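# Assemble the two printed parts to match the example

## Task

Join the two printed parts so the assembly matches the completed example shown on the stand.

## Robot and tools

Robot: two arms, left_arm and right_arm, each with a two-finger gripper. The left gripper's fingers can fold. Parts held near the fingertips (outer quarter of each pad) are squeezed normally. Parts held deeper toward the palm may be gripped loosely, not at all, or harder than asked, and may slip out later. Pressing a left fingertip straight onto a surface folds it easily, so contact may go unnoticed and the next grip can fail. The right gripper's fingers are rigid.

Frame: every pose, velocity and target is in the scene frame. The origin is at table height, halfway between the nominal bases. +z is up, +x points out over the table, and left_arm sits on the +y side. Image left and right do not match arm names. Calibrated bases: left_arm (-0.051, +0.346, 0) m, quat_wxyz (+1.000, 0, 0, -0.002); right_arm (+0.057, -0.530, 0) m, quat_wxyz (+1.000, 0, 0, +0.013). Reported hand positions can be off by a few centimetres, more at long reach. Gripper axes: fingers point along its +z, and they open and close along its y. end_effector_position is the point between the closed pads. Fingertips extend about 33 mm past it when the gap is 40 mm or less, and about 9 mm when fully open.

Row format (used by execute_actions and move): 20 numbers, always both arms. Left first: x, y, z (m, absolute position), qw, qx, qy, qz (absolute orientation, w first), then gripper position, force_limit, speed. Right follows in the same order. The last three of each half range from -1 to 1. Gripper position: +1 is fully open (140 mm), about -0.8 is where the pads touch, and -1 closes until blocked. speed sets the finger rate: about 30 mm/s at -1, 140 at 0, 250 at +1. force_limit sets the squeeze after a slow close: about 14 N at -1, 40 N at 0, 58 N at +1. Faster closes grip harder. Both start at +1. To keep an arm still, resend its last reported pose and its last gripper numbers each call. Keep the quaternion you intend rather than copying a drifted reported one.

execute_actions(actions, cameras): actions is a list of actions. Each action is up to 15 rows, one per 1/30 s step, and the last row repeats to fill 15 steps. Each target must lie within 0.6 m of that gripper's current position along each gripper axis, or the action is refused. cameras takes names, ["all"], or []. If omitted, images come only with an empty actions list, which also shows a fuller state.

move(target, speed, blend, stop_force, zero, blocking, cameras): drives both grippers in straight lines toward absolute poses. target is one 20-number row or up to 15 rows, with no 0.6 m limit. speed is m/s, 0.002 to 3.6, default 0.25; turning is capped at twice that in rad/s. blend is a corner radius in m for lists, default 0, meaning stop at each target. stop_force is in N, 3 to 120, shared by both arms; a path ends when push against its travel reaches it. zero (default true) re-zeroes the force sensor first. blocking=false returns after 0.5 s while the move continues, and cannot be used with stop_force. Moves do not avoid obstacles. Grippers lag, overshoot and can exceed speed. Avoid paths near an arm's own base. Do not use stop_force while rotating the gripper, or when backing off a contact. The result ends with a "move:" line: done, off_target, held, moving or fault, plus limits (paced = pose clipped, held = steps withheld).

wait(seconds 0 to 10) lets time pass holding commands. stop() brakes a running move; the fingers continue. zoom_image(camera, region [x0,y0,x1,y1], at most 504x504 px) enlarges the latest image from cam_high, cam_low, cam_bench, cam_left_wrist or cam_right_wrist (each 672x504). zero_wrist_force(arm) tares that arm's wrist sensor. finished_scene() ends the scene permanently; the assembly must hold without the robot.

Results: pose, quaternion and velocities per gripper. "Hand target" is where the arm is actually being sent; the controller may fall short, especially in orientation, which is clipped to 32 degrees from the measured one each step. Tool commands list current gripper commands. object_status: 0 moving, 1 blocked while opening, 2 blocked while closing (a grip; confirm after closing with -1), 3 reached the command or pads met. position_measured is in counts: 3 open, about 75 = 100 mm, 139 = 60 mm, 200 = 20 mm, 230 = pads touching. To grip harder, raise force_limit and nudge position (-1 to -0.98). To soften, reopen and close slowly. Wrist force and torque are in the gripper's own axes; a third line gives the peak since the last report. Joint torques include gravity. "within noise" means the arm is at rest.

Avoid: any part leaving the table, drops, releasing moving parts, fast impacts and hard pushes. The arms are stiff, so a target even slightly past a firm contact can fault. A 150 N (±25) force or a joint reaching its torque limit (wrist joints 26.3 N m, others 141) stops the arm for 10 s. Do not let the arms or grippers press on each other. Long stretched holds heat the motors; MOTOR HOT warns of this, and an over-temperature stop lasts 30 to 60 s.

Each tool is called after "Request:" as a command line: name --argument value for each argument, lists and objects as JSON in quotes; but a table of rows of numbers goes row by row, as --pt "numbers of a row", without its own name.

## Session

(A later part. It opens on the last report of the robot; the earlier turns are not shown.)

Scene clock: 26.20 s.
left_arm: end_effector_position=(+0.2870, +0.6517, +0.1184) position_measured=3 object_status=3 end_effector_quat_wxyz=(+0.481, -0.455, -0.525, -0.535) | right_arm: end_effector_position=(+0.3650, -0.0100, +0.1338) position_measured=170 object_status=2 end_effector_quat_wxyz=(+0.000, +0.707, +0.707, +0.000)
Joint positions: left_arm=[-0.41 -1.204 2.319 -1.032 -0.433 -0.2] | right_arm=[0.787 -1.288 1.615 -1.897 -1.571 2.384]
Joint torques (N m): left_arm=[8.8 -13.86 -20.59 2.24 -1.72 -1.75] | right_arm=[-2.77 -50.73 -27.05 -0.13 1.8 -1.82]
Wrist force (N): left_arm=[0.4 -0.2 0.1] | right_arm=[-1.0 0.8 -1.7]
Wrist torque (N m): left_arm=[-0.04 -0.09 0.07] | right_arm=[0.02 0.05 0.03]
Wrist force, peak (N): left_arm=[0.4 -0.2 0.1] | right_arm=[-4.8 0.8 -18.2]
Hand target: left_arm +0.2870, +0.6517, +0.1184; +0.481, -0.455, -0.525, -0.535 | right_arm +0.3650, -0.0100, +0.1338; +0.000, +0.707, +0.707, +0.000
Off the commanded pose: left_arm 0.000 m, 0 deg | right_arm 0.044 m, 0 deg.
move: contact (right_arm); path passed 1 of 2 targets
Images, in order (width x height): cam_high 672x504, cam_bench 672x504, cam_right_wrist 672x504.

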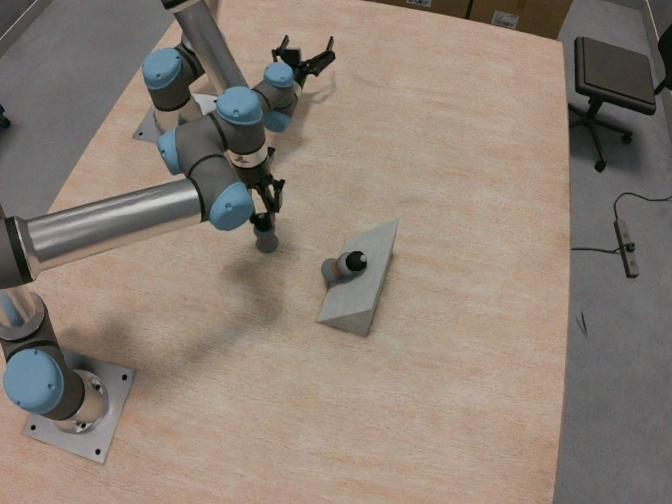

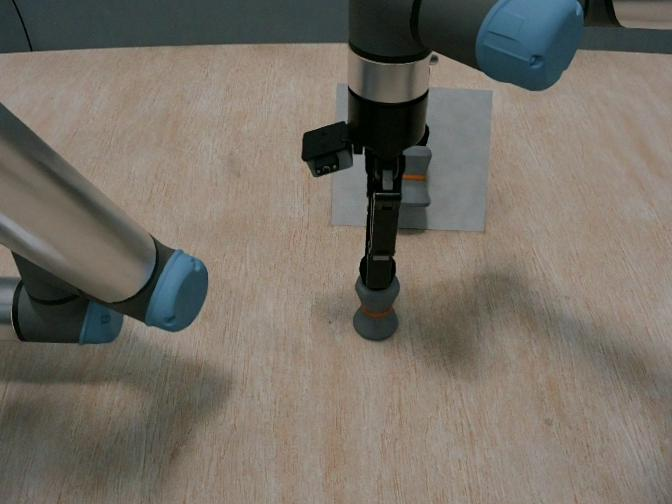

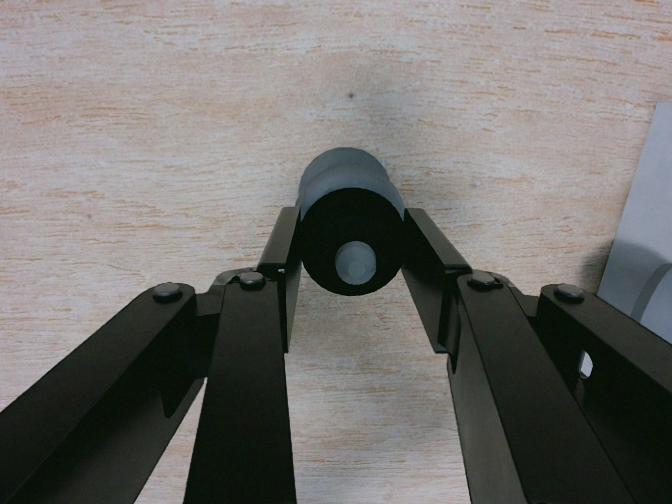

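Request:
move --target '[0.287,0.6517,0.1184,0.481,-0.455,-0.525,-0.535,1,1,1,0.365,-0.0115,0.095,0,0.7071,0.7071,0,-1,0,-1]' --stop_force 15 --speed 0.008 --cameras '["cam_right_wrist","cam_bench","cam_high"]'

Request:
zoom_image --camera "cam_high" --region '[220, 180, 320, 280]'

Request:
zoom_image --camera "cam_bench" --region '[320, 200, 450, 350]'

Scene clock: 28.53 s.
left_arm: end_effector_position=(+0.2870, +0.6517, +0.1184) position_measured=3 object_status=3 end_effector_quat_wxyz=(+0.481, -0.455, -0.525, -0.535) | right_arm: end_effector_position=(+0.3650, -0.0100, +0.1333) position_measured=170 object_status=2 end_effector_quat_wxyz=(+0.000, +0.707, +0.707, +0.000)
Joint positions: left_arm=[-0.41 -1.204 2.319 -1.032 -0.433 -0.2] | right_arm=[0.787 -1.288 1.616 -1.899 -1.571 2.384]
Joint torques (N m): left_arm=[8.15 -13.16 -20.45 2.04 -1.82 -1.86] | right_arm=[-0.91 -41.97 -20.75 0.53 1.96 -1.09]
Wrist force (N): left_arm=[0.3 0.1 0.1] | right_arm=[-5.0 0.7 -17.7]
Wrist torque (N m): left_arm=[0.01 -0.07 0.07] | right_arm=[0.10 0.18 0.02]
Wrist force, peak (N): left_arm=[0.4 0.1 -0.1] | right_arm=[-5.9 0.2 -25.7]
Hand target: left_arm +0.2870, +0.6517, +0.1184; +0.481, -0.455, -0.525, -0.535 | right_arm +0.3650, -0.0100, +0.1333; +0.000, +0.707, +0.707, +0.000
Off the commanded pose: left_arm 0.000 m, 0 deg | right_arm 0.038 m, 0 deg.
move: contact (right_arm)
Images, in order (width x height): cam_high 672x504, cam_bench 672x504, cam_right_wrist 672x504.

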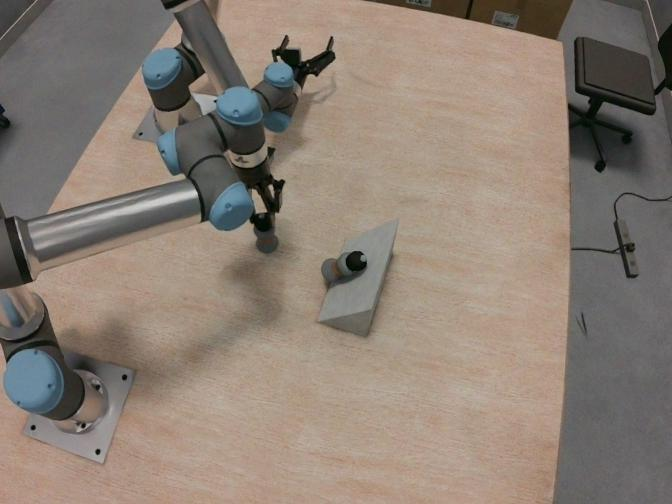

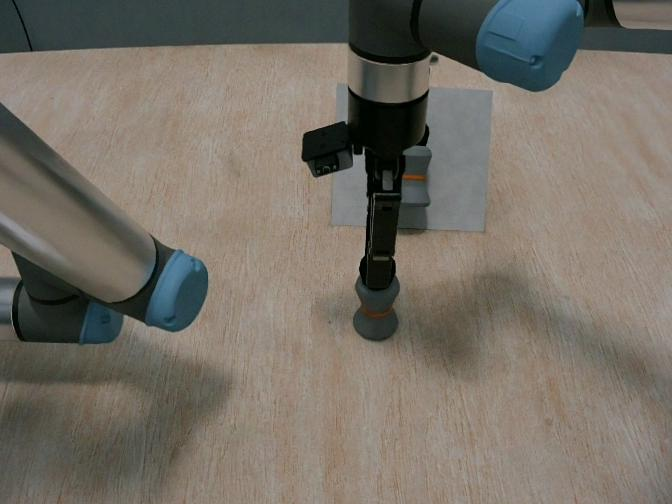

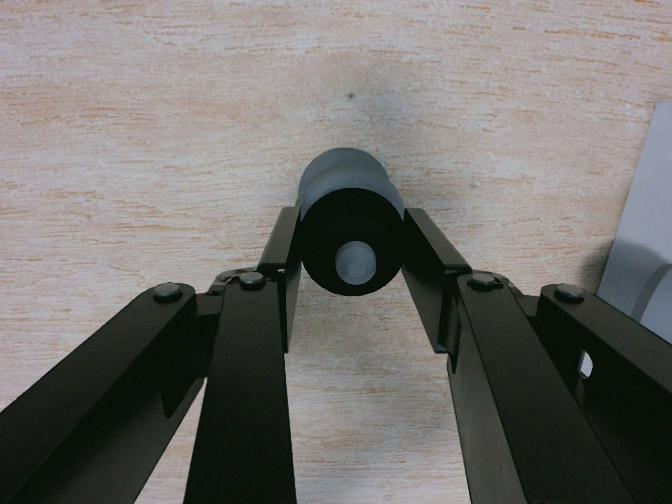

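Scaled by 5.040 from the camera's 672x504 image, which has a finer 960x720 frame.

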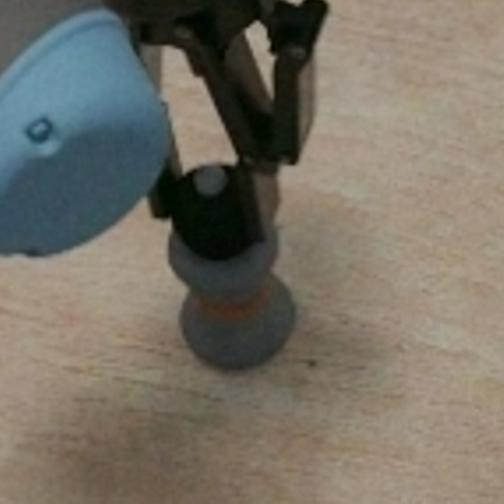

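Scaled by 3.360 from the camera's 672x504 image, which has a finer 960x720 frame.

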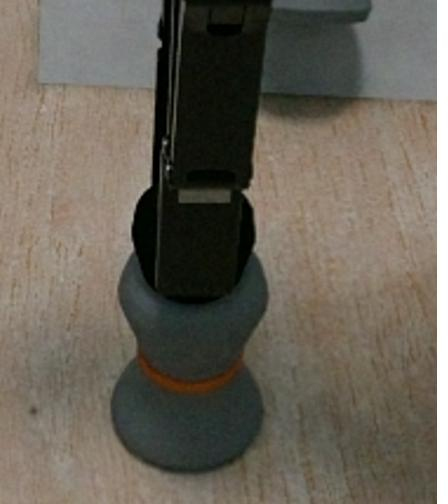

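Request:
move --pt "0.287 0.6517 0.1184 0.481 -0.455 -0.525 -0.535 1 1 1 0.365 -0.0100 0.138 0 0.7071 0.7071 0 -1 0 -1" --pt "0.287 0.6517 0.1184 0.481 -0.455 -0.525 -0.535 1 1 1 0.365 -0.013 0.138 0 0.7071 0.7071 0 -1 0 -1" --speed 0.03

Request:
move --target '[0.287,0.6517,0.1184,0.481,-0.455,-0.525,-0.535,1,1,1,0.365,-0.013,0.095,0,0.7071,0.7071,0,-1,0,-1]' --stop_force 10 --speed 0.008 --cameras '["cam_bench","cam_high"]'

Request:
zoom_image --camera "cam_high" --region '[220, 180, 320, 280]'

Request:
zoom_image --camera "cam_bench" --region '[320, 200, 450, 350]'

Scene clock: 30.20 s.
left_arm: end_effector_position=(+0.2870, +0.6517, +0.1184) position_measured=3 object_status=3 end_effector_quat_wxyz=(+0.481, -0.455, -0.525, -0.535) | right_arm: end_effector_position=(+0.3650, -0.0129, +0.1380) position_measured=170 object_status=2 end_effector_quat_wxyz=(+0.000, +0.707, +0.707, +0.000)
Joint positions: left_arm=[-0.41 -1.204 2.319 -1.032 -0.433 -0.2] | right_arm=[0.784 -1.297 1.615 -1.889 -1.571 2.38]
Joint torques (N m): left_arm=[7.8 -13.22 -20.09 2.28 -1.84 -1.78] | right_arm=[-11.55 -52.27 -16.03 -5.83 0.29 -1.62]
Wrist force (N): left_arm=[0.1 0.1 0.0] | right_arm=[0.2 0.7 0.7]
Wrist torque (N m): left_arm=[0.02 -0.01 0.08] | right_arm=[0.11 0.04 0.02]
Wrist force, peak (N): left_arm=[0.4 0.0 0.1] | right_arm=[-4.6 0.9 -17.9]
Hand target: left_arm +0.2870, +0.6517, +0.1184; +0.481, -0.455, -0.525, -0.535 | right_arm +0.3650, -0.0130, +0.1380; +0.000, +0.707, +0.707, +0.000
Off the commanded pose: left_arm 0.000 m, 0 deg | right_arm 0.000 m, 0 deg.
move: done

Scene clock: 32.27 s.
left_arm: end_effector_position=(+0.2870, +0.6517, +0.1184) position_measured=3 object_status=3 end_effector_quat_wxyz=(+0.481, -0.455, -0.525, -0.535) | right_arm: end_effector_position=(+0.3650, -0.0130, +0.1333) position_measured=170 object_status=2 end_effector_quat_wxyz=(+0.000, +0.707, +0.707, +0.000)
Joint positions: left_arm=[-0.41 -1.204 2.319 -1.032 -0.433 -0.2] | right_arm=[0.784 -1.294 1.623 -1.9 -1.571 2.38]
Joint torques (N m): left_arm=[8.69 -12.68 -20.34 2.06 -1.69 -1.67] | right_arm=[-9.23 -45.74 -21.95 0.36 -0.62 -1.77]
Wrist force (N): left_arm=[0.2 0.2 0.0] | right_arm=[-0.9 -0.6 -10.6]
Wrist torque (N m): left_arm=[0.03 -0.03 0.07] | right_arm=[0.21 0.08 0.03]
Wrist force, peak (N): left_arm=[0.2 0.1 -0.4] | right_arm=[-1.6 -1.8 -19.1]
Hand target: left_arm +0.2870, +0.6517, +0.1184; +0.481, -0.455, -0.525, -0.535 | right_arm +0.3650, -0.0130, +0.1334; +0.000, +0.707, +0.707, +0.000
Off the commanded pose: left_arm 0.000 m, 0 deg | right_arm 0.038 m, 0 deg.
move: contact (right_arm)
Images, in order (width x height): cam_high 672x504, cam_bench 672x504.

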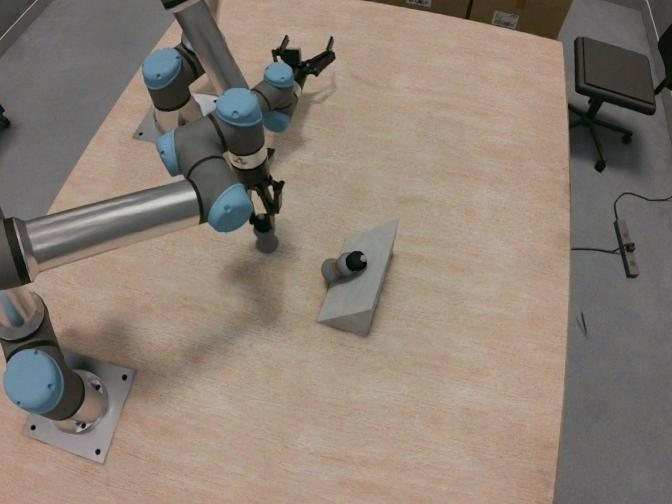

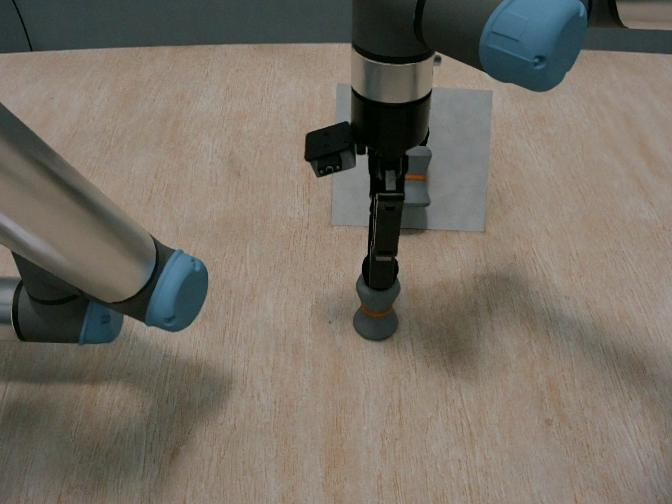

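Scaled by 5.040 from the camera's 672x504 image, which has a finer 960x720 frame.

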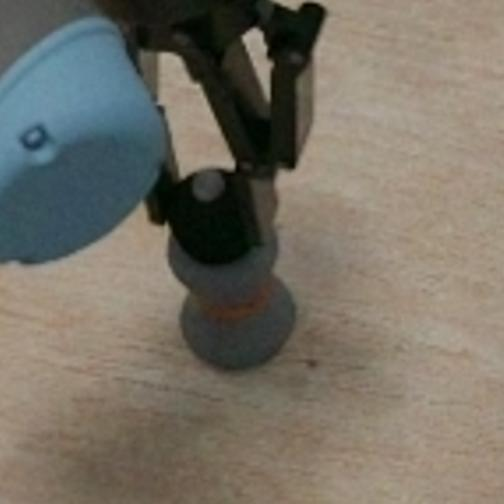

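Scaled by 3.360 from the camera's 672x504 image, which has a finer 960x720 frame.

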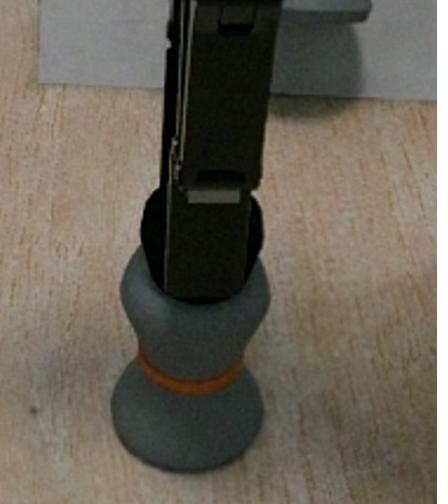

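Request:
move --pt "0.29 0.50 0.20 0 0.7071 0 0.7071 1 1 1 0.365 -0.0115 0.1365 0 0.7071 0.7071 0 -1 0 -1" --pt "0.265 0.173 0.13 0.3536 0.6124 -0.3536 0.6124 1 1 1 0.365 -0.0115 0.1365 0 0.7071 0.7071 0 -1 0 -1" --speed 0.3 --blend 0.05 --cameras '["cam_left_wrist","cam_high"]'

Scene clock: 36.33 s.
left_arm: end_effector_position=(+0.2894, +0.6054, +0.1430) position_measured=3 object_status=3 end_effector_quat_wxyz=(-0.352, +0.572, +0.378, +0.637) | right_arm: end_effector_position=(+0.3650, -0.0124, +0.1347) position_measured=170 object_status=2 end_effector_quat_wxyz=(+0.000, +0.707, +0.707, +0.000)
Joint positions: left_arm=[-0.82 -1.529 2.722 -1.016 -0.346 -0.246] | right_arm=[0.784 -1.294 1.62 -1.897 -1.571 2.381]
Joint torques (N m): left_arm=[8.48 4.09 -19.56 2.06 0.93 -2.09] | right_arm=[12.36 -22.87 -28.5 0.03 -0.59 1.81]
Wrist force (N): left_arm=[0.1 -0.1 -0.3] | right_arm=[0.0 0.7 0.5]
Wrist torque (N m): left_arm=[-0.02 -0.03 0.06] | right_arm=[0.11 0.09 -0.02]
Wrist force, peak (N): left_arm=[1.1 -3.8 -0.5] | right_arm=[-0.8 -0.8 -10.8]
Hand target: left_arm +0.2894, +0.6055, +0.1430; -0.352, +0.572, +0.378, +0.637 | right_arm +0.3650, -0.0124, +0.1347; +0.000, +0.707, +0.707, +0.000
Off the commanded pose: left_arm 0.433 m, 122 deg | right_arm 0.002 m, 0 deg.
move: held (left_arm; a check stopped the path); path passed 0 of 2 targets; limits=held
pose unreachable (left arm): on one or more control steps of this call, first in action 0 (counted from 0), this arm could not follow its commanded pose, so it was not sent that pose on those steps. It may still have moved: this result reports where it is.
cause: moving toward the commanded pose would bring two parts of the arm too close to each other (its gripper and another part of the arm, with joints 3 (elbow) to 6 (wrist 3) between them, 30 mm apart when it was first held).
Images, in order (width x height): cam_high 672x504, cam_left_wrist 672x504.

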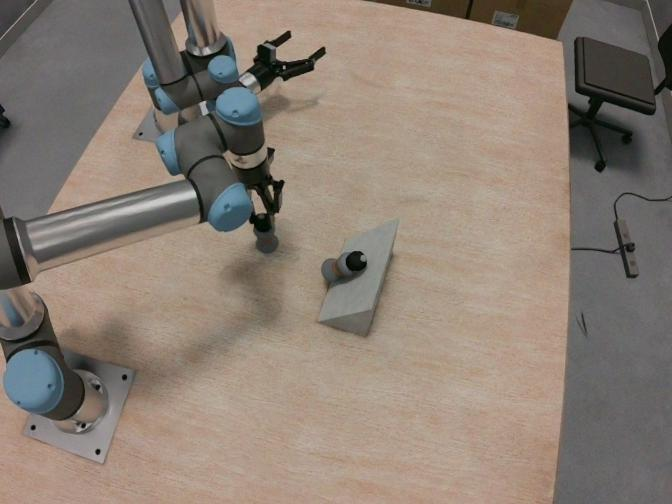

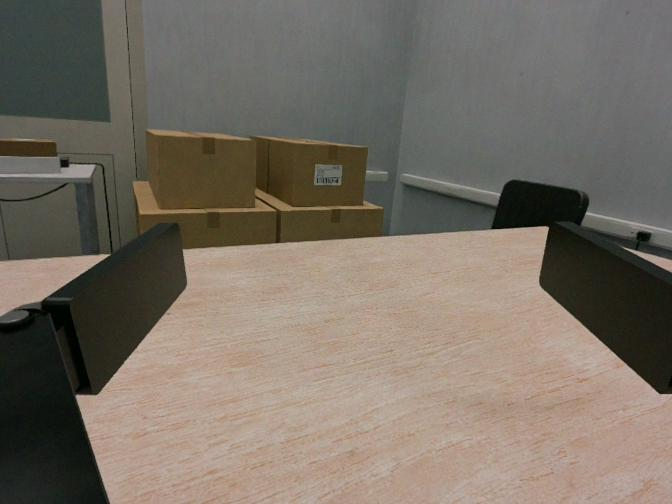

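Request:
move --pt "0.42 0.60 0.25 -0.352 0.572 0.378 0.637 1 1 1 0.365 -0.0115 0.1365 0 0.7071 0.7071 0 -1 0 -1" --pt "0.6 0.4 0.25 0 0.7071 0 0.7071 1 1 1 0.365 -0.0115 0.1365 0 0.7071 0.7071 0 -1 0 -1" --pt "0.42 0.25 0.2 0.5 0.5 -0.5 0.5 1 1 1 0.365 -0.0115 0.1365 0 0.7071 0.7071 0 -1 0 -1" --speed 0.4 --blend 0.05 --cameras '["cam_left_wrist","cam_high"]'

Scene clock: 40.73 s.
left_arm: end_effector_position=(+0.4990, +0.3200, +0.2212) position_measured=3 object_status=3 end_effector_quat_wxyz=(+0.291, +0.644, -0.291, +0.645) | right_arm: end_effector_position=(+0.3650, -0.0115, +0.1365) position_measured=170 object_status=2 end_effector_quat_wxyz=(+0.000, +0.707, +0.707, +0.000)
Joint positions: left_arm=[0.208 -1.371 2.091 -0.721 2.624 -0.001] | right_arm=[0.786 -1.293 1.614 -1.892 -1.571 2.382]
Joint torques (N m): left_arm=[-8.55 -35.71 -7.53 -2.17 -1.44 1.07] | right_arm=[11.16 -24.41 -27.69 -0.24 0.01 1.51]
Wrist force (N): left_arm=[-0.1 -0.4 -0.1] | right_arm=[0.1 0.7 0.7]
Wrist torque (N m): left_arm=[-0.09 0.03 0.02] | right_arm=[0.10 0.06 -0.11]
Wrist force, peak (N): left_arm=[-1.4 -4.6 0.2] | right_arm=[0.4 1.1 0.6]
Hand target: left_arm +0.4991, +0.3200, +0.2212; +0.291, +0.644, -0.291, +0.645 | right_arm +0.3650, -0.0115, +0.1365; +0.000, +0.707, +0.707, +0.000
Off the commanded pose: left_arm 0.108 m, 41 deg | right_arm 0.000 m, 0 deg.
move: held (left_arm; a check stopped the path); path passed 2 of 3 targets; limits=held
pose unreachable (left arm): on one or more control steps of this call, first in action 0 (counted from 0), this arm could not follow its commanded pose, so it was not sent that pose on those steps. It may still have moved: this result reports where it is.
cause: moving toward the commanded pose would bring two parts of the arm too close to each other (its gripper and another part of the arm, with joints 4 (wrist 1) to 6 (wrist 3) between them, 26 mm apart when it was first held).
Images, in order (width x height): cam_high 672x504, cam_left_wrist 672x504.

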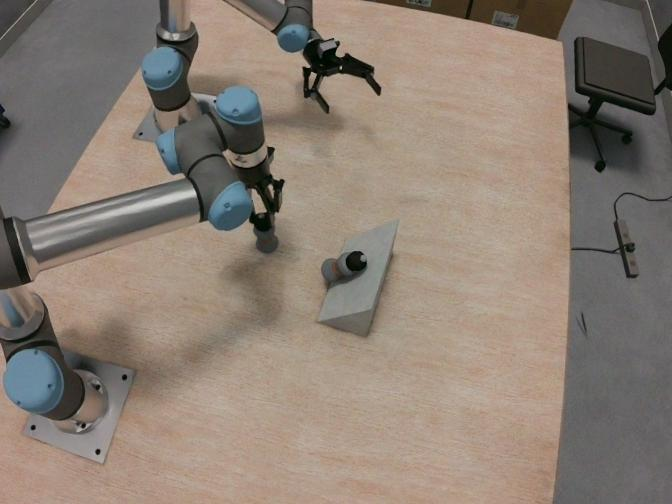

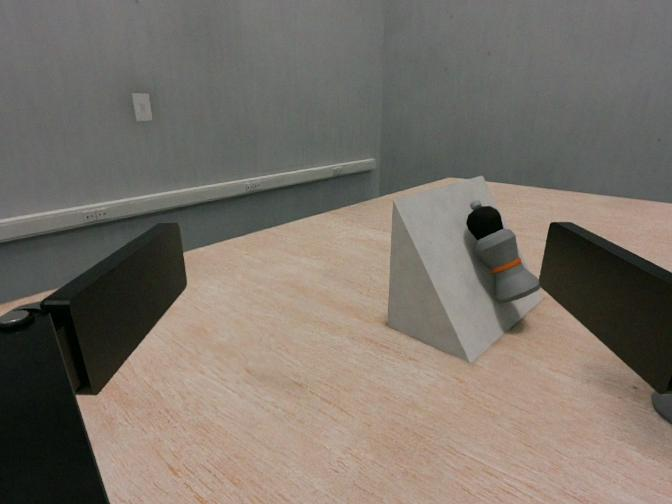

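Request:
move --pt "0.5 0.33 0.35 0.271 0.653 -0.653 0.271 1 1 1 0.365 -0.0115 0.1365 0 0.7071 0.7071 0 -1 0 -1" --pt "0.40 0.20 0.28 0.271 0.653 -0.653 0.271 1 1 1 0.365 -0.0115 0.1365 0 0.7071 0.7071 0 -1 0 -1" --speed 0.3 --cameras '["cam_left_wrist","cam_high"]'

Scene clock: 42.73 s.
left_arm: end_effector_position=(+0.4990, +0.3209, +0.2303) position_measured=3 object_status=3 end_effector_quat_wxyz=(+0.293, +0.645, -0.313, +0.633) | right_arm: end_effector_position=(+0.3650, -0.0115, +0.1365) position_measured=170 object_status=2 end_effector_quat_wxyz=(+0.000, +0.707, +0.707, +0.000)
Joint positions: left_arm=[0.224 -1.362 2.02 -0.596 2.678 0.074] | right_arm=[0.786 -1.293 1.614 -1.892 -1.571 2.382]
Joint torques (N m): left_arm=[-8.55 -37.31 -9.69 -1.84 -1.5 -2.16] | right_arm=[10.41 -23.59 -27.61 -0.06 0.19 1.83]
Wrist force (N): left_arm=[0.0 -0.4 0.2] | right_arm=[0.4 0.6 0.7]
Wrist torque (N m): left_arm=[-0.10 0.00 0.07] | right_arm=[0.07 -0.01 -0.11]
Wrist force, peak (N): left_arm=[5.8 -2.6 0.7] | right_arm=[0.3 0.9 0.9]
Hand target: left_arm +0.4990, +0.3209, +0.2303; +0.293, +0.645, -0.313, +0.633 | right_arm +0.3650, -0.0115, +0.1365; +0.000, +0.707, +0.707, +0.000
Off the commanded pose: left_arm 0.164 m, 58 deg | right_arm 0.000 m, 0 deg.
move: held (left_arm; a check stopped the path); path passed 0 of 2 targets; limits=held
pose unreachable (left arm): on one or more control steps of this call, first in action 0 (counted from 0), this arm could not follow its commanded pose, so it was not sent that pose on those steps. It may still have moved: this result reports where it is.
cause: moving toward the commanded pose would bring two parts of the arm too close to each other (its gripper and another part of the arm, with joints 4 (wrist 1) to 6 (wrist 3) between them, 15 mm apart when it was first held).
Images, in order (width x height): cam_high 672x504, cam_left_wrist 672x504.

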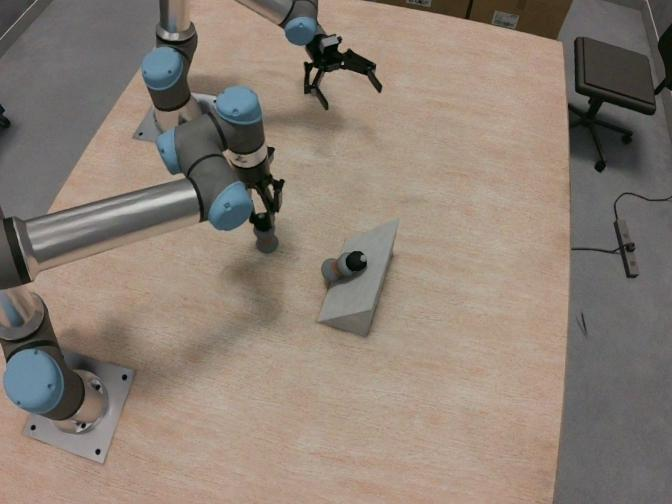

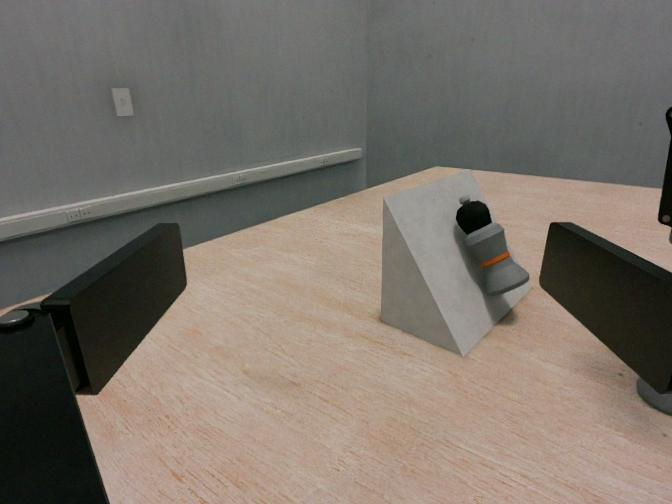

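Request:
move --pt "0.55 0.45 0.3 0 0.7071 0 0.7071 1 1 1 0.365 -0.0115 0.1365 0 0.7071 0.7071 0 -1 0 -1" --pt "0.42 0.55 0.3 0.481 -0.455 -0.525 -0.535 1 1 1 0.365 -0.0115 0.1365 0 0.7071 0.7071 0 -1 0 -1" --pt "0.40 0.45 0.35 0 0.7071 0.7071 0 1 1 1 0.365 -0.0115 0.1365 0 0.7071 0.7071 0 -1 0 -1" --speed 0.6 --blend 0.04

Request:
move --pt "0.40 0.35 0.37 0 1 0 0 1 1 1 0.365 -0.0115 0.1365 0 0.7071 0.7071 0 -1 0 -1" --pt "0.40 0.25 0.32 0 0.7071 -0.7071 0 1 1 1 0.365 -0.0115 0.1365 0 0.7071 0.7071 0 -1 0 -1" --pt "0.39 0.22 0.27 0.271 0.653 -0.653 0.271 1 1 1 0.365 -0.0115 0.1365 0 0.7071 0.7071 0 -1 0 -1" --speed 0.5 --blend 0.03 --cameras '["cam_left_wrist","cam_high"]'

Scene clock: 48.03 s.
left_arm: end_effector_position=(+0.4000, +0.4500, +0.3500) position_measured=3 object_status=3 end_effector_quat_wxyz=(+0.000, +0.707, +0.707, +0.000) | right_arm: end_effector_position=(+0.3650, -0.0115, +0.1365) position_measured=170 object_status=2 end_effector_quat_wxyz=(+0.000, +0.707, +0.707, +0.000)
Joint positions: left_arm=[-0.062 -1.668 1.474 -1.377 -1.571 1.505] | right_arm=[0.786 -1.293 1.614 -1.892 -1.571 2.382]
Joint torques (N m): left_arm=[8.96 -7.85 -38.58 -1.32 -1.57 2.31] | right_arm=[11.27 -24.66 -27.43 -0.2 0.66 1.34]
Wrist force (N): left_arm=[0.5 0.5 -0.1] | right_arm=[0.1 0.7 0.8]
Wrist torque (N m): left_arm=[-0.07 0.09 0.17] | right_arm=[0.10 0.06 -0.11]
Wrist force, peak (N): left_arm=[-1.6 0.0 0.6] | right_arm=[0.2 0.9 0.9]
Hand target: left_arm +0.4000, +0.4500, +0.3500; +0.000, +0.707, +0.707, +0.000 | right_arm +0.3650, -0.0115, +0.1365; +0.000, +0.707, +0.707, +0.000
Off the commanded pose: left_arm 0.000 m, 0 deg | right_arm 0.000 m, 0 deg.
move: done

Scene clock: 52.93 s.
left_arm: end_effector_position=(+0.3900, +0.2200, +0.2700) position_measured=3 object_status=3 end_effector_quat_wxyz=(+0.271, +0.653, -0.653, +0.271) | right_arm: end_effector_position=(+0.3650, -0.0115, +0.1365) position_measured=170 object_status=2 end_effector_quat_wxyz=(+0.000, +0.707, +0.707, +0.000)
Joint positions: left_arm=[-0.086 -1.681 1.949 -1.929 -2.353 4.586] | right_arm=[0.786 -1.293 1.614 -1.892 -1.571 2.382]
Joint torques (N m): left_arm=[8.66 -6.5 -16.4 -3.92 -3.6 2.04] | right_arm=[10.36 -23.83 -26.61 -0.2 1.39 1.53]
Wrist force (N): left_arm=[0.4 -0.1 0.5] | right_arm=[0.2 0.7 0.3]
Wrist torque (N m): left_arm=[-0.14 0.06 0.04] | right_arm=[0.10 0.03 -0.11]
Wrist force, peak (N): left_arm=[1.3 0.5 -0.2] | right_arm=[0.4 1.2 0.6]
Hand target: left_arm +0.3900, +0.2200, +0.2700; +0.271, +0.653, -0.653, +0.271 | right_arm +0.3650, -0.0115, +0.1365; +0.000, +0.707, +0.707, +0.000
Off the commanded pose: left_arm 0.000 m, 0 deg | right_arm 0.000 m, 0 deg.
move: done
Images, in order (width x height): cam_high 672x504, cam_left_wrist 672x504.

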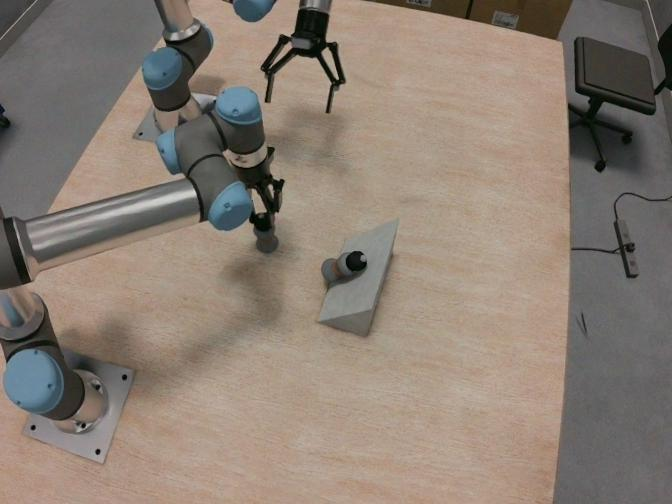

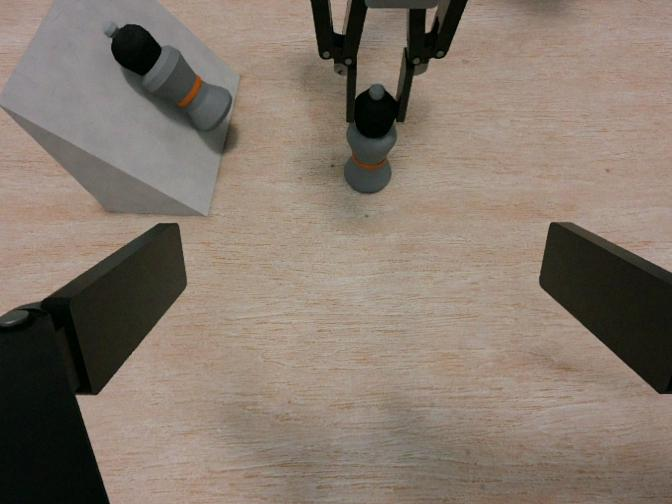

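Request:
move --target '[0.37,0.21,0.17,0.4056,0.579,-0.579,0.4056,1,1,1,0.365,-0.0115,0.1365,0,0.7071,0.7071,0,-1,0,-1]' --cameras '["cam_left_wrist"]'

Request:
zoom_image --camera "cam_left_wrist" --region '[230, 0, 450, 200]'

Scene clock: 54.80 s.
left_arm: end_effector_position=(+0.3700, +0.2100, +0.1701) position_measured=3 object_status=3 end_effector_quat_wxyz=(+0.406, +0.579, -0.579, +0.406) | right_arm: end_effector_position=(+0.3650, -0.0115, +0.1365) position_measured=170 object_status=2 end_effector_quat_wxyz=(+0.000, +0.707, +0.707, +0.000)
Joint positions: left_arm=[0.058 -1.412 2.248 -2.258 -2.789 4.87] | right_arm=[0.786 -1.293 1.614 -1.892 -1.571 2.382]
Joint torques (N m): left_arm=[8.83 -13.62 -8.24 -3.25 -3.87 2.12] | right_arm=[11.35 -25.25 -27.7 -0.23 1.24 0.96]
Wrist force (N): left_arm=[0.1 -0.2 0.0] | right_arm=[0.1 1.0 0.8]
Wrist torque (N m): left_arm=[-0.12 0.07 -0.02] | right_arm=[0.16 0.06 -0.11]
Wrist force, peak (N): left_arm=[1.2 -0.4 0.1] | right_arm=[0.3 1.1 0.7]
Hand target: left_arm +0.3700, +0.2100, +0.1700; +0.406, +0.579, -0.579, +0.406 | right_arm +0.3650, -0.0115, +0.1365; +0.000, +0.707, +0.707, +0.000
Off the commanded pose: left_arm 0.000 m, 0 deg | right_arm 0.000 m, 0 deg.
move: done
Images, in order (width x height): cam_left_wrist 672x504.

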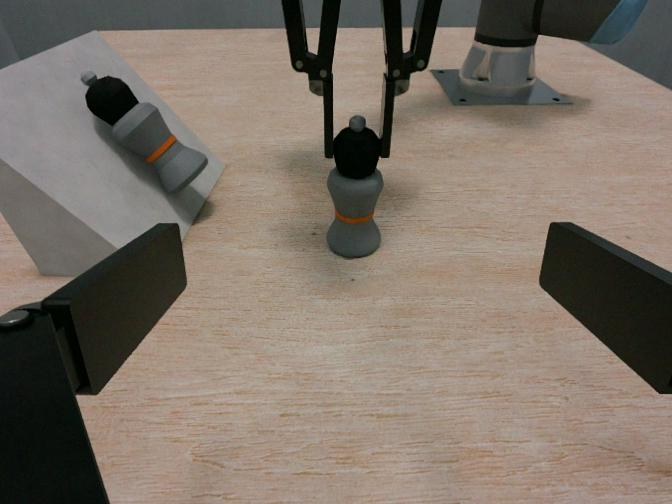

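Scaled by 2.291 from the camera's 672x504 image, which has a finer 960x720 frame.

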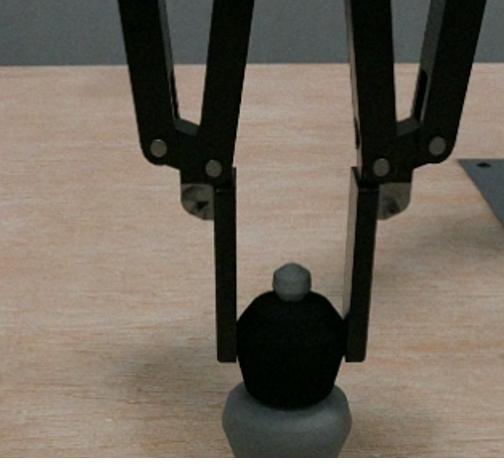

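Request:
zoom_image --camera "cam_left_wrist" --region '[310, 105, 400, 265]'

Request:
zoom_image --camera "cam_left_wrist" --region '[70, 60, 230, 200]'

Scaled by 3.150 from the camera's 672x504 image, which has a finer 960x720 frame.

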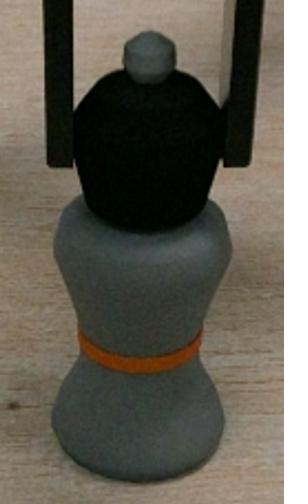

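Scaled by 3.150 from the camera's 672x504 image, which has a finer 960x720 frame.

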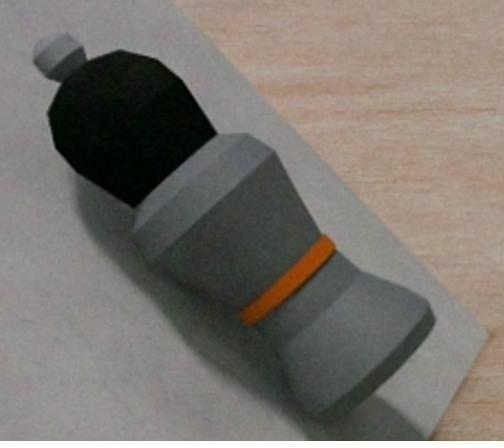

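Request:
move --pt "0.37 0.21 0.17 0.4056 0.579 -0.579 0.4056 1 1 1 0.3665 -0.0115 0.1365 0 0.7071 0.7071 0 -1 0 -1" --pt "0.37 0.21 0.17 0.4056 0.579 -0.579 0.4056 1 1 1 0.3665 -0.0115 0.11 0 0.7071 0.7071 0 -1 0 -1" --stop_force 8 --speed 0.006 --cameras '["cam_left_wrist","cam_bench"]'

Request:
zoom_image --camera "cam_left_wrist" --region '[310, 105, 400, 265]'

Request:
zoom_image --camera "cam_bench" --region '[320, 200, 450, 350]'

Scene clock: 59.77 s.
left_arm: end_effector_position=(+0.3700, +0.2100, +0.1700) position_measured=3 object_status=3 end_effector_quat_wxyz=(+0.406, +0.579, -0.579, +0.406) | right_arm: end_effector_position=(+0.3665, -0.0115, +0.1334) position_measured=170 object_status=2 end_effector_quat_wxyz=(+0.000, +0.707, +0.707, +0.000)
Joint positions: left_arm=[0.058 -1.412 2.248 -2.258 -2.789 4.871] | right_arm=[0.784 -1.289 1.617 -1.899 -1.571 2.38]
Joint torques (N m): left_arm=[9.37 -12.88 -12.79 -1.74 -3.97 2.29] | right_arm=[-10.1 -47.51 -25.43 -0.05 1.14 -1.9]
Wrist force (N): left_arm=[0.2 -0.2 0.1] | right_arm=[-1.0 -1.1 -8.3]
Wrist torque (N m): left_arm=[-0.10 0.04 -0.02] | right_arm=[0.17 0.01 0.02]
Wrist force, peak (N): left_arm=[0.3 -0.6 0.1] | right_arm=[-2.4 -1.9 -14.2]
Hand target: left_arm +0.3700, +0.2100, +0.1700; +0.406, +0.579, -0.579, +0.406 | right_arm +0.3665, -0.0115, +0.1334; +0.000, +0.707, +0.707, +0.000
Off the commanded pose: left_arm 0.000 m, 0 deg | right_arm 0.023 m, 0 deg.
move: contact (right_arm); path passed 1 of 2 targets
Images, in order (width x height): cam_bench 672x504, cam_left_wrist 672x504.

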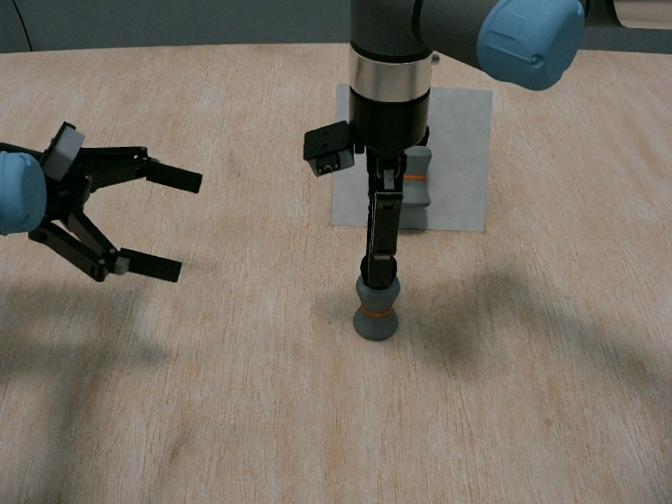

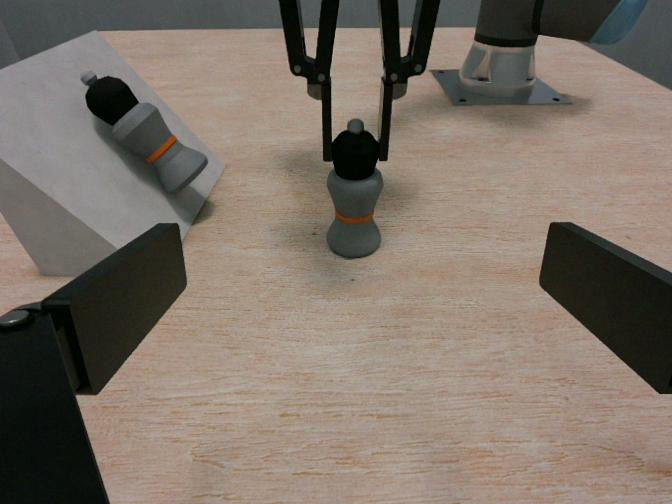

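Scaled by 3.150 from the camera's 672x504 image, which has a finer 960x720 frame.

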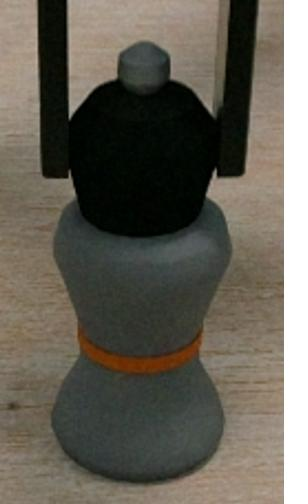

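Scaled by 3.360 from the camera's 672x504 image, which has a finer 960x720 frame.

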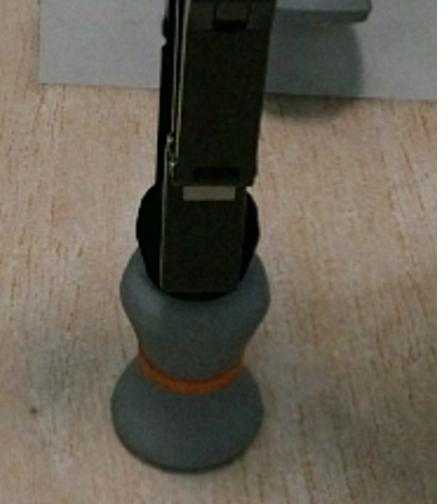

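Request:
move --target '[0.37,0.21,0.17,0.4056,0.579,-0.579,0.4056,1,1,1,0.3665,-0.0115,0.11,0,0.7071,0.7071,0,-1,0,-1]' --stop_force 28 --speed 0.004 --cameras '["cam_left_wrist"]'

Request:
zoom_image --camera "cam_left_wrist" --region '[310, 105, 400, 265]'

Scene clock: 61.93 s.
left_arm: end_effector_position=(+0.3700, +0.2100, +0.1700) position_measured=3 object_status=3 end_effector_quat_wxyz=(+0.406, +0.579, -0.579, +0.406) | right_arm: end_effector_position=(+0.3666, -0.0114, +0.1327) position_measured=170 object_status=2 end_effector_quat_wxyz=(+0.000, +0.707, +0.707, +0.000)
Joint positions: left_arm=[0.058 -1.412 2.248 -2.258 -2.789 4.871] | right_arm=[0.784 -1.289 1.619 -1.901 -1.571 2.38]
Joint torques (N m): left_arm=[8.81 -12.28 -16.79 -1.67 -3.94 2.01] | right_arm=[-11.54 -32.22 -14.53 1.23 1 -1.7]
Wrist force (N): left_arm=[0.2 -0.2 -0.1] | right_arm=[-4.7 -4.5 -36.7]
Wrist torque (N m): left_arm=[-0.12 0.03 -0.03] | right_arm=[0.39 0.11 0.03]
Wrist force, peak (N): left_arm=[0.3 -0.3 0.3] | right_arm=[-5.0 -4.9 -42.3]
Hand target: left_arm +0.3700, +0.2100, +0.1700; +0.406, +0.579, -0.579, +0.406 | right_arm +0.3666, -0.0114, +0.1327; +0.000, +0.707, +0.707, +0.000
Off the commanded pose: left_arm 0.000 m, 0 deg | right_arm 0.023 m, 0 deg.
move: contact (right_arm)
Images, in order (width x height): cam_left_wrist 672x504.

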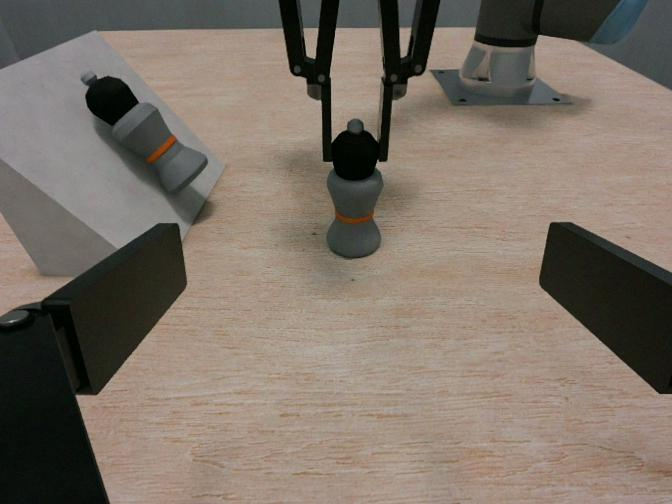

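Scaled by 3.150 from the camera's 672x504 image, which has a finer 960x720 frame.

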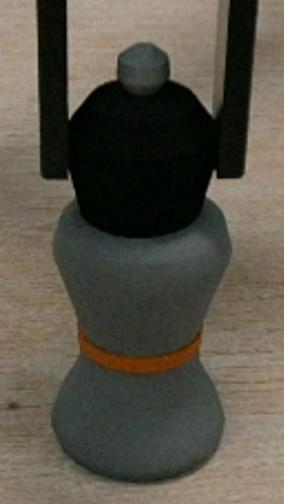

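Request:
move --pt "0.37 0.21 0.17 0.4056 0.579 -0.579 0.4056 1 1 1 0.3665 -0.0115 0.135 0 0.7071 0.7071 0 -1 0 -1" --pt "0.37 0.21 0.17 0.4056 0.579 -0.579 0.4056 1 1 1 0.3725 -0.0115 0.135 0 0.7071 0.7071 0 -1 0 -1" --speed 0.02 --cameras '["cam_left_wrist"]'

Request:
zoom_image --camera "cam_left_wrist" --region '[310, 105, 400, 265]'

Scene clock: 63.83 s.
left_arm: end_effector_position=(+0.3700, +0.2100, +0.1700) position_measured=3 object_status=3 end_effector_quat_wxyz=(+0.406, +0.579, -0.579, +0.406) | right_arm: end_effector_position=(+0.3723, -0.0115, +0.1351) position_measured=170 object_status=2 end_effector_quat_wxyz=(+0.000, +0.707, +0.707, +0.000)
Joint positions: left_arm=[0.058 -1.412 2.248 -2.258 -2.789 4.871] | right_arm=[0.777 -1.284 1.605 -1.892 -1.571 2.373]
Joint torques (N m): left_arm=[8.76 -12.24 -20.56 -1.9 -4.07 2.08] | right_arm=[-12.51 -19.82 -23.43 -0.15 0.05 -1.71]
Wrist force (N): left_arm=[0.1 -0.2 -0.1] | right_arm=[-0.2 -3.8 -11.8]
Wrist torque (N m): left_arm=[-0.11 0.06 -0.02] | right_arm=[0.52 0.06 0.03]
Wrist force, peak (N): left_arm=[0.5 -0.4 -0.1] | right_arm=[-4.4 -4.3 -36.8]
Hand target: left_arm +0.3700, +0.2100, +0.1700; +0.406, +0.579, -0.579, +0.406 | right_arm +0.3725, -0.0115, +0.1350; +0.000, +0.707, +0.707, +0.000
Off the commanded pose: left_arm 0.000 m, 0 deg | right_arm 0.000 m, 0 deg.
move: done
Images, in order (width x height): cam_left_wrist 672x504.

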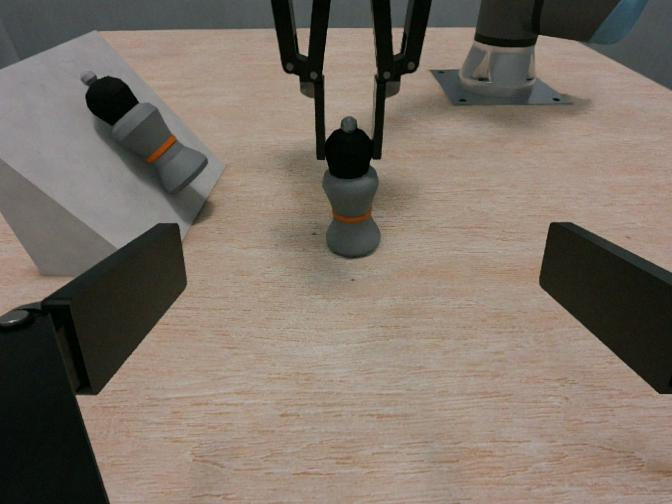

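Scaled by 3.150 from the camera's 672x504 image, which has a finer 960x720 frame.

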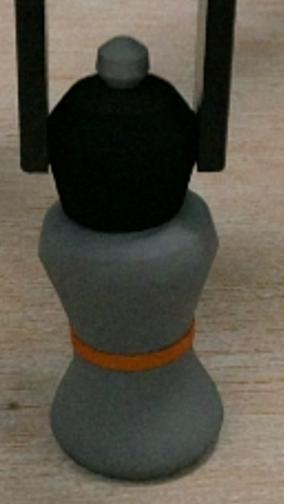

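Request:
move --pt "0.37 0.21 0.17 0.4056 0.579 -0.579 0.4056 1 1 1 0.3655 -0.0125 0.136 0 0.7071 0.7071 0 -1 0 -1" --speed 0.02 --cameras '["cam_left_wrist"]'

Request:
move --target '[0.37,0.21,0.17,0.4056,0.579,-0.579,0.4056,1,1,1,0.3655,-0.0125,0.11,0,0.7071,0.7071,0,-1,0,-1]' --stop_force 15 --speed 0.004 --cameras '["cam_left_wrist","cam_bench"]'

Request:
zoom_image --camera "cam_left_wrist" --region '[310, 105, 400, 265]'

Scene clock: 65.67 s.
left_arm: end_effector_position=(+0.3700, +0.2100, +0.1700) position_measured=3 object_status=3 end_effector_quat_wxyz=(+0.406, +0.579, -0.579, +0.406) | right_arm: end_effector_position=(+0.3657, -0.0125, +0.1360) position_measured=170 object_status=2 end_effector_quat_wxyz=(+0.000, +0.707, +0.707, +0.000)
Joint positions: left_arm=[0.058 -1.412 2.248 -2.258 -2.789 4.871] | right_arm=[0.784 -1.294 1.617 -1.893 -1.571 2.38]
Joint torques (N m): left_arm=[8.93 -11.9 -24.47 -1.72 -3.8 2.03] | right_arm=[11.06 -53.21 -15.5 -5.96 -0.93 1.59]
Wrist force (N): left_arm=[0.2 -0.1 0.1] | right_arm=[-0.1 0.8 0.8]
Wrist torque (N m): left_arm=[-0.10 0.05 -0.02] | right_arm=[0.13 0.11 -0.11]
Wrist force, peak (N): left_arm=[0.1 -0.5 0.0] | right_arm=[-0.3 -4.7 -14.5]
Hand target: left_arm +0.3700, +0.2100, +0.1700; +0.406, +0.579, -0.579, +0.406 | right_arm +0.3655, -0.0125, +0.1360; +0.000, +0.707, +0.707, +0.000
Off the commanded pose: left_arm 0.000 m, 0 deg | right_arm 0.000 m, 0 deg.
move: done
Images, in order (width x height): cam_left_wrist 672x504.

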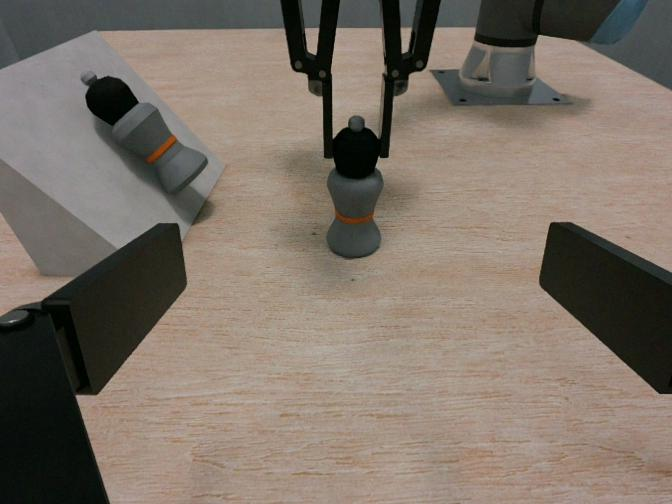

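Scene clock: 67.40 s.
left_arm: end_effector_position=(+0.3700, +0.2100, +0.1700) position_measured=3 object_status=3 end_effector_quat_wxyz=(+0.406, +0.579, -0.579, +0.406) | right_arm: end_effector_position=(+0.3655, -0.0125, +0.1332) position_measured=170 object_status=2 end_effector_quat_wxyz=(+0.000, +0.707, +0.707, +0.000)
Joint positions: left_arm=[0.058 -1.412 2.248 -2.258 -2.789 4.871] | right_arm=[0.784 -1.292 1.622 -1.9 -1.571 2.38]
Joint torques (N m): left_arm=[9.02 -12.51 -27.6 -1.69 -3.99 2.03] | right_arm=[10.65 -31.13 -20.64 0.64 -1.14 1.6]
Wrist force (N): left_arm=[0.2 -0.3 0.1] | right_arm=[-2.2 -1.2 -16.6]
Wrist torque (N m): left_arm=[-0.13 0.03 -0.03] | right_arm=[0.21 0.07 -0.10]
Wrist force, peak (N): left_arm=[0.3 -0.5 -0.1] | right_arm=[-2.5 -1.5 -19.5]
Hand target: left_arm +0.3700, +0.2100, +0.1700; +0.406, +0.579, -0.579, +0.406 | right_arm +0.3655, -0.0125, +0.1332; +0.000, +0.707, +0.707, +0.000
Off the commanded pose: left_arm 0.000 m, 0 deg | right_arm 0.023 m, 0 deg.
move: contact (right_arm)
Images, in order (width x height): cam_bench 672x504, cam_left_wrist 672x504.

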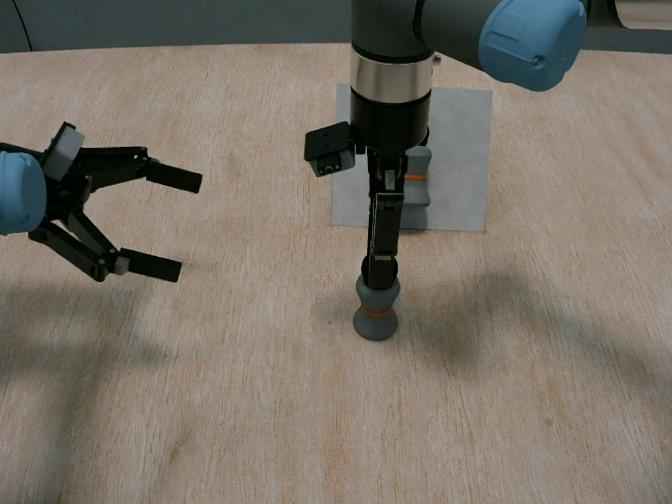

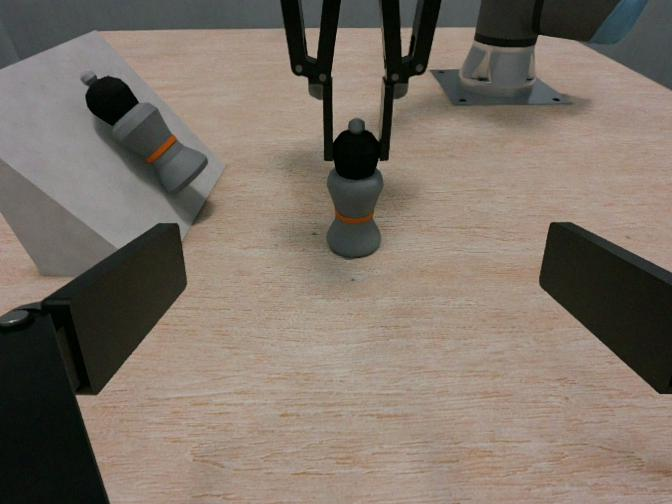

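Scaled by 3.150 from the camera's 672x504 image, which has a finer 960x720 frame.

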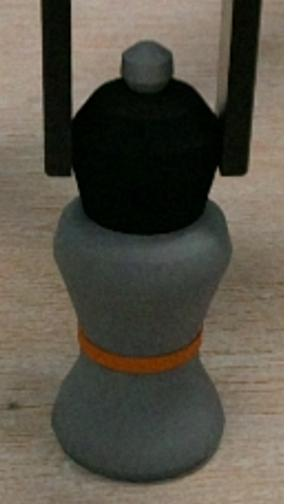

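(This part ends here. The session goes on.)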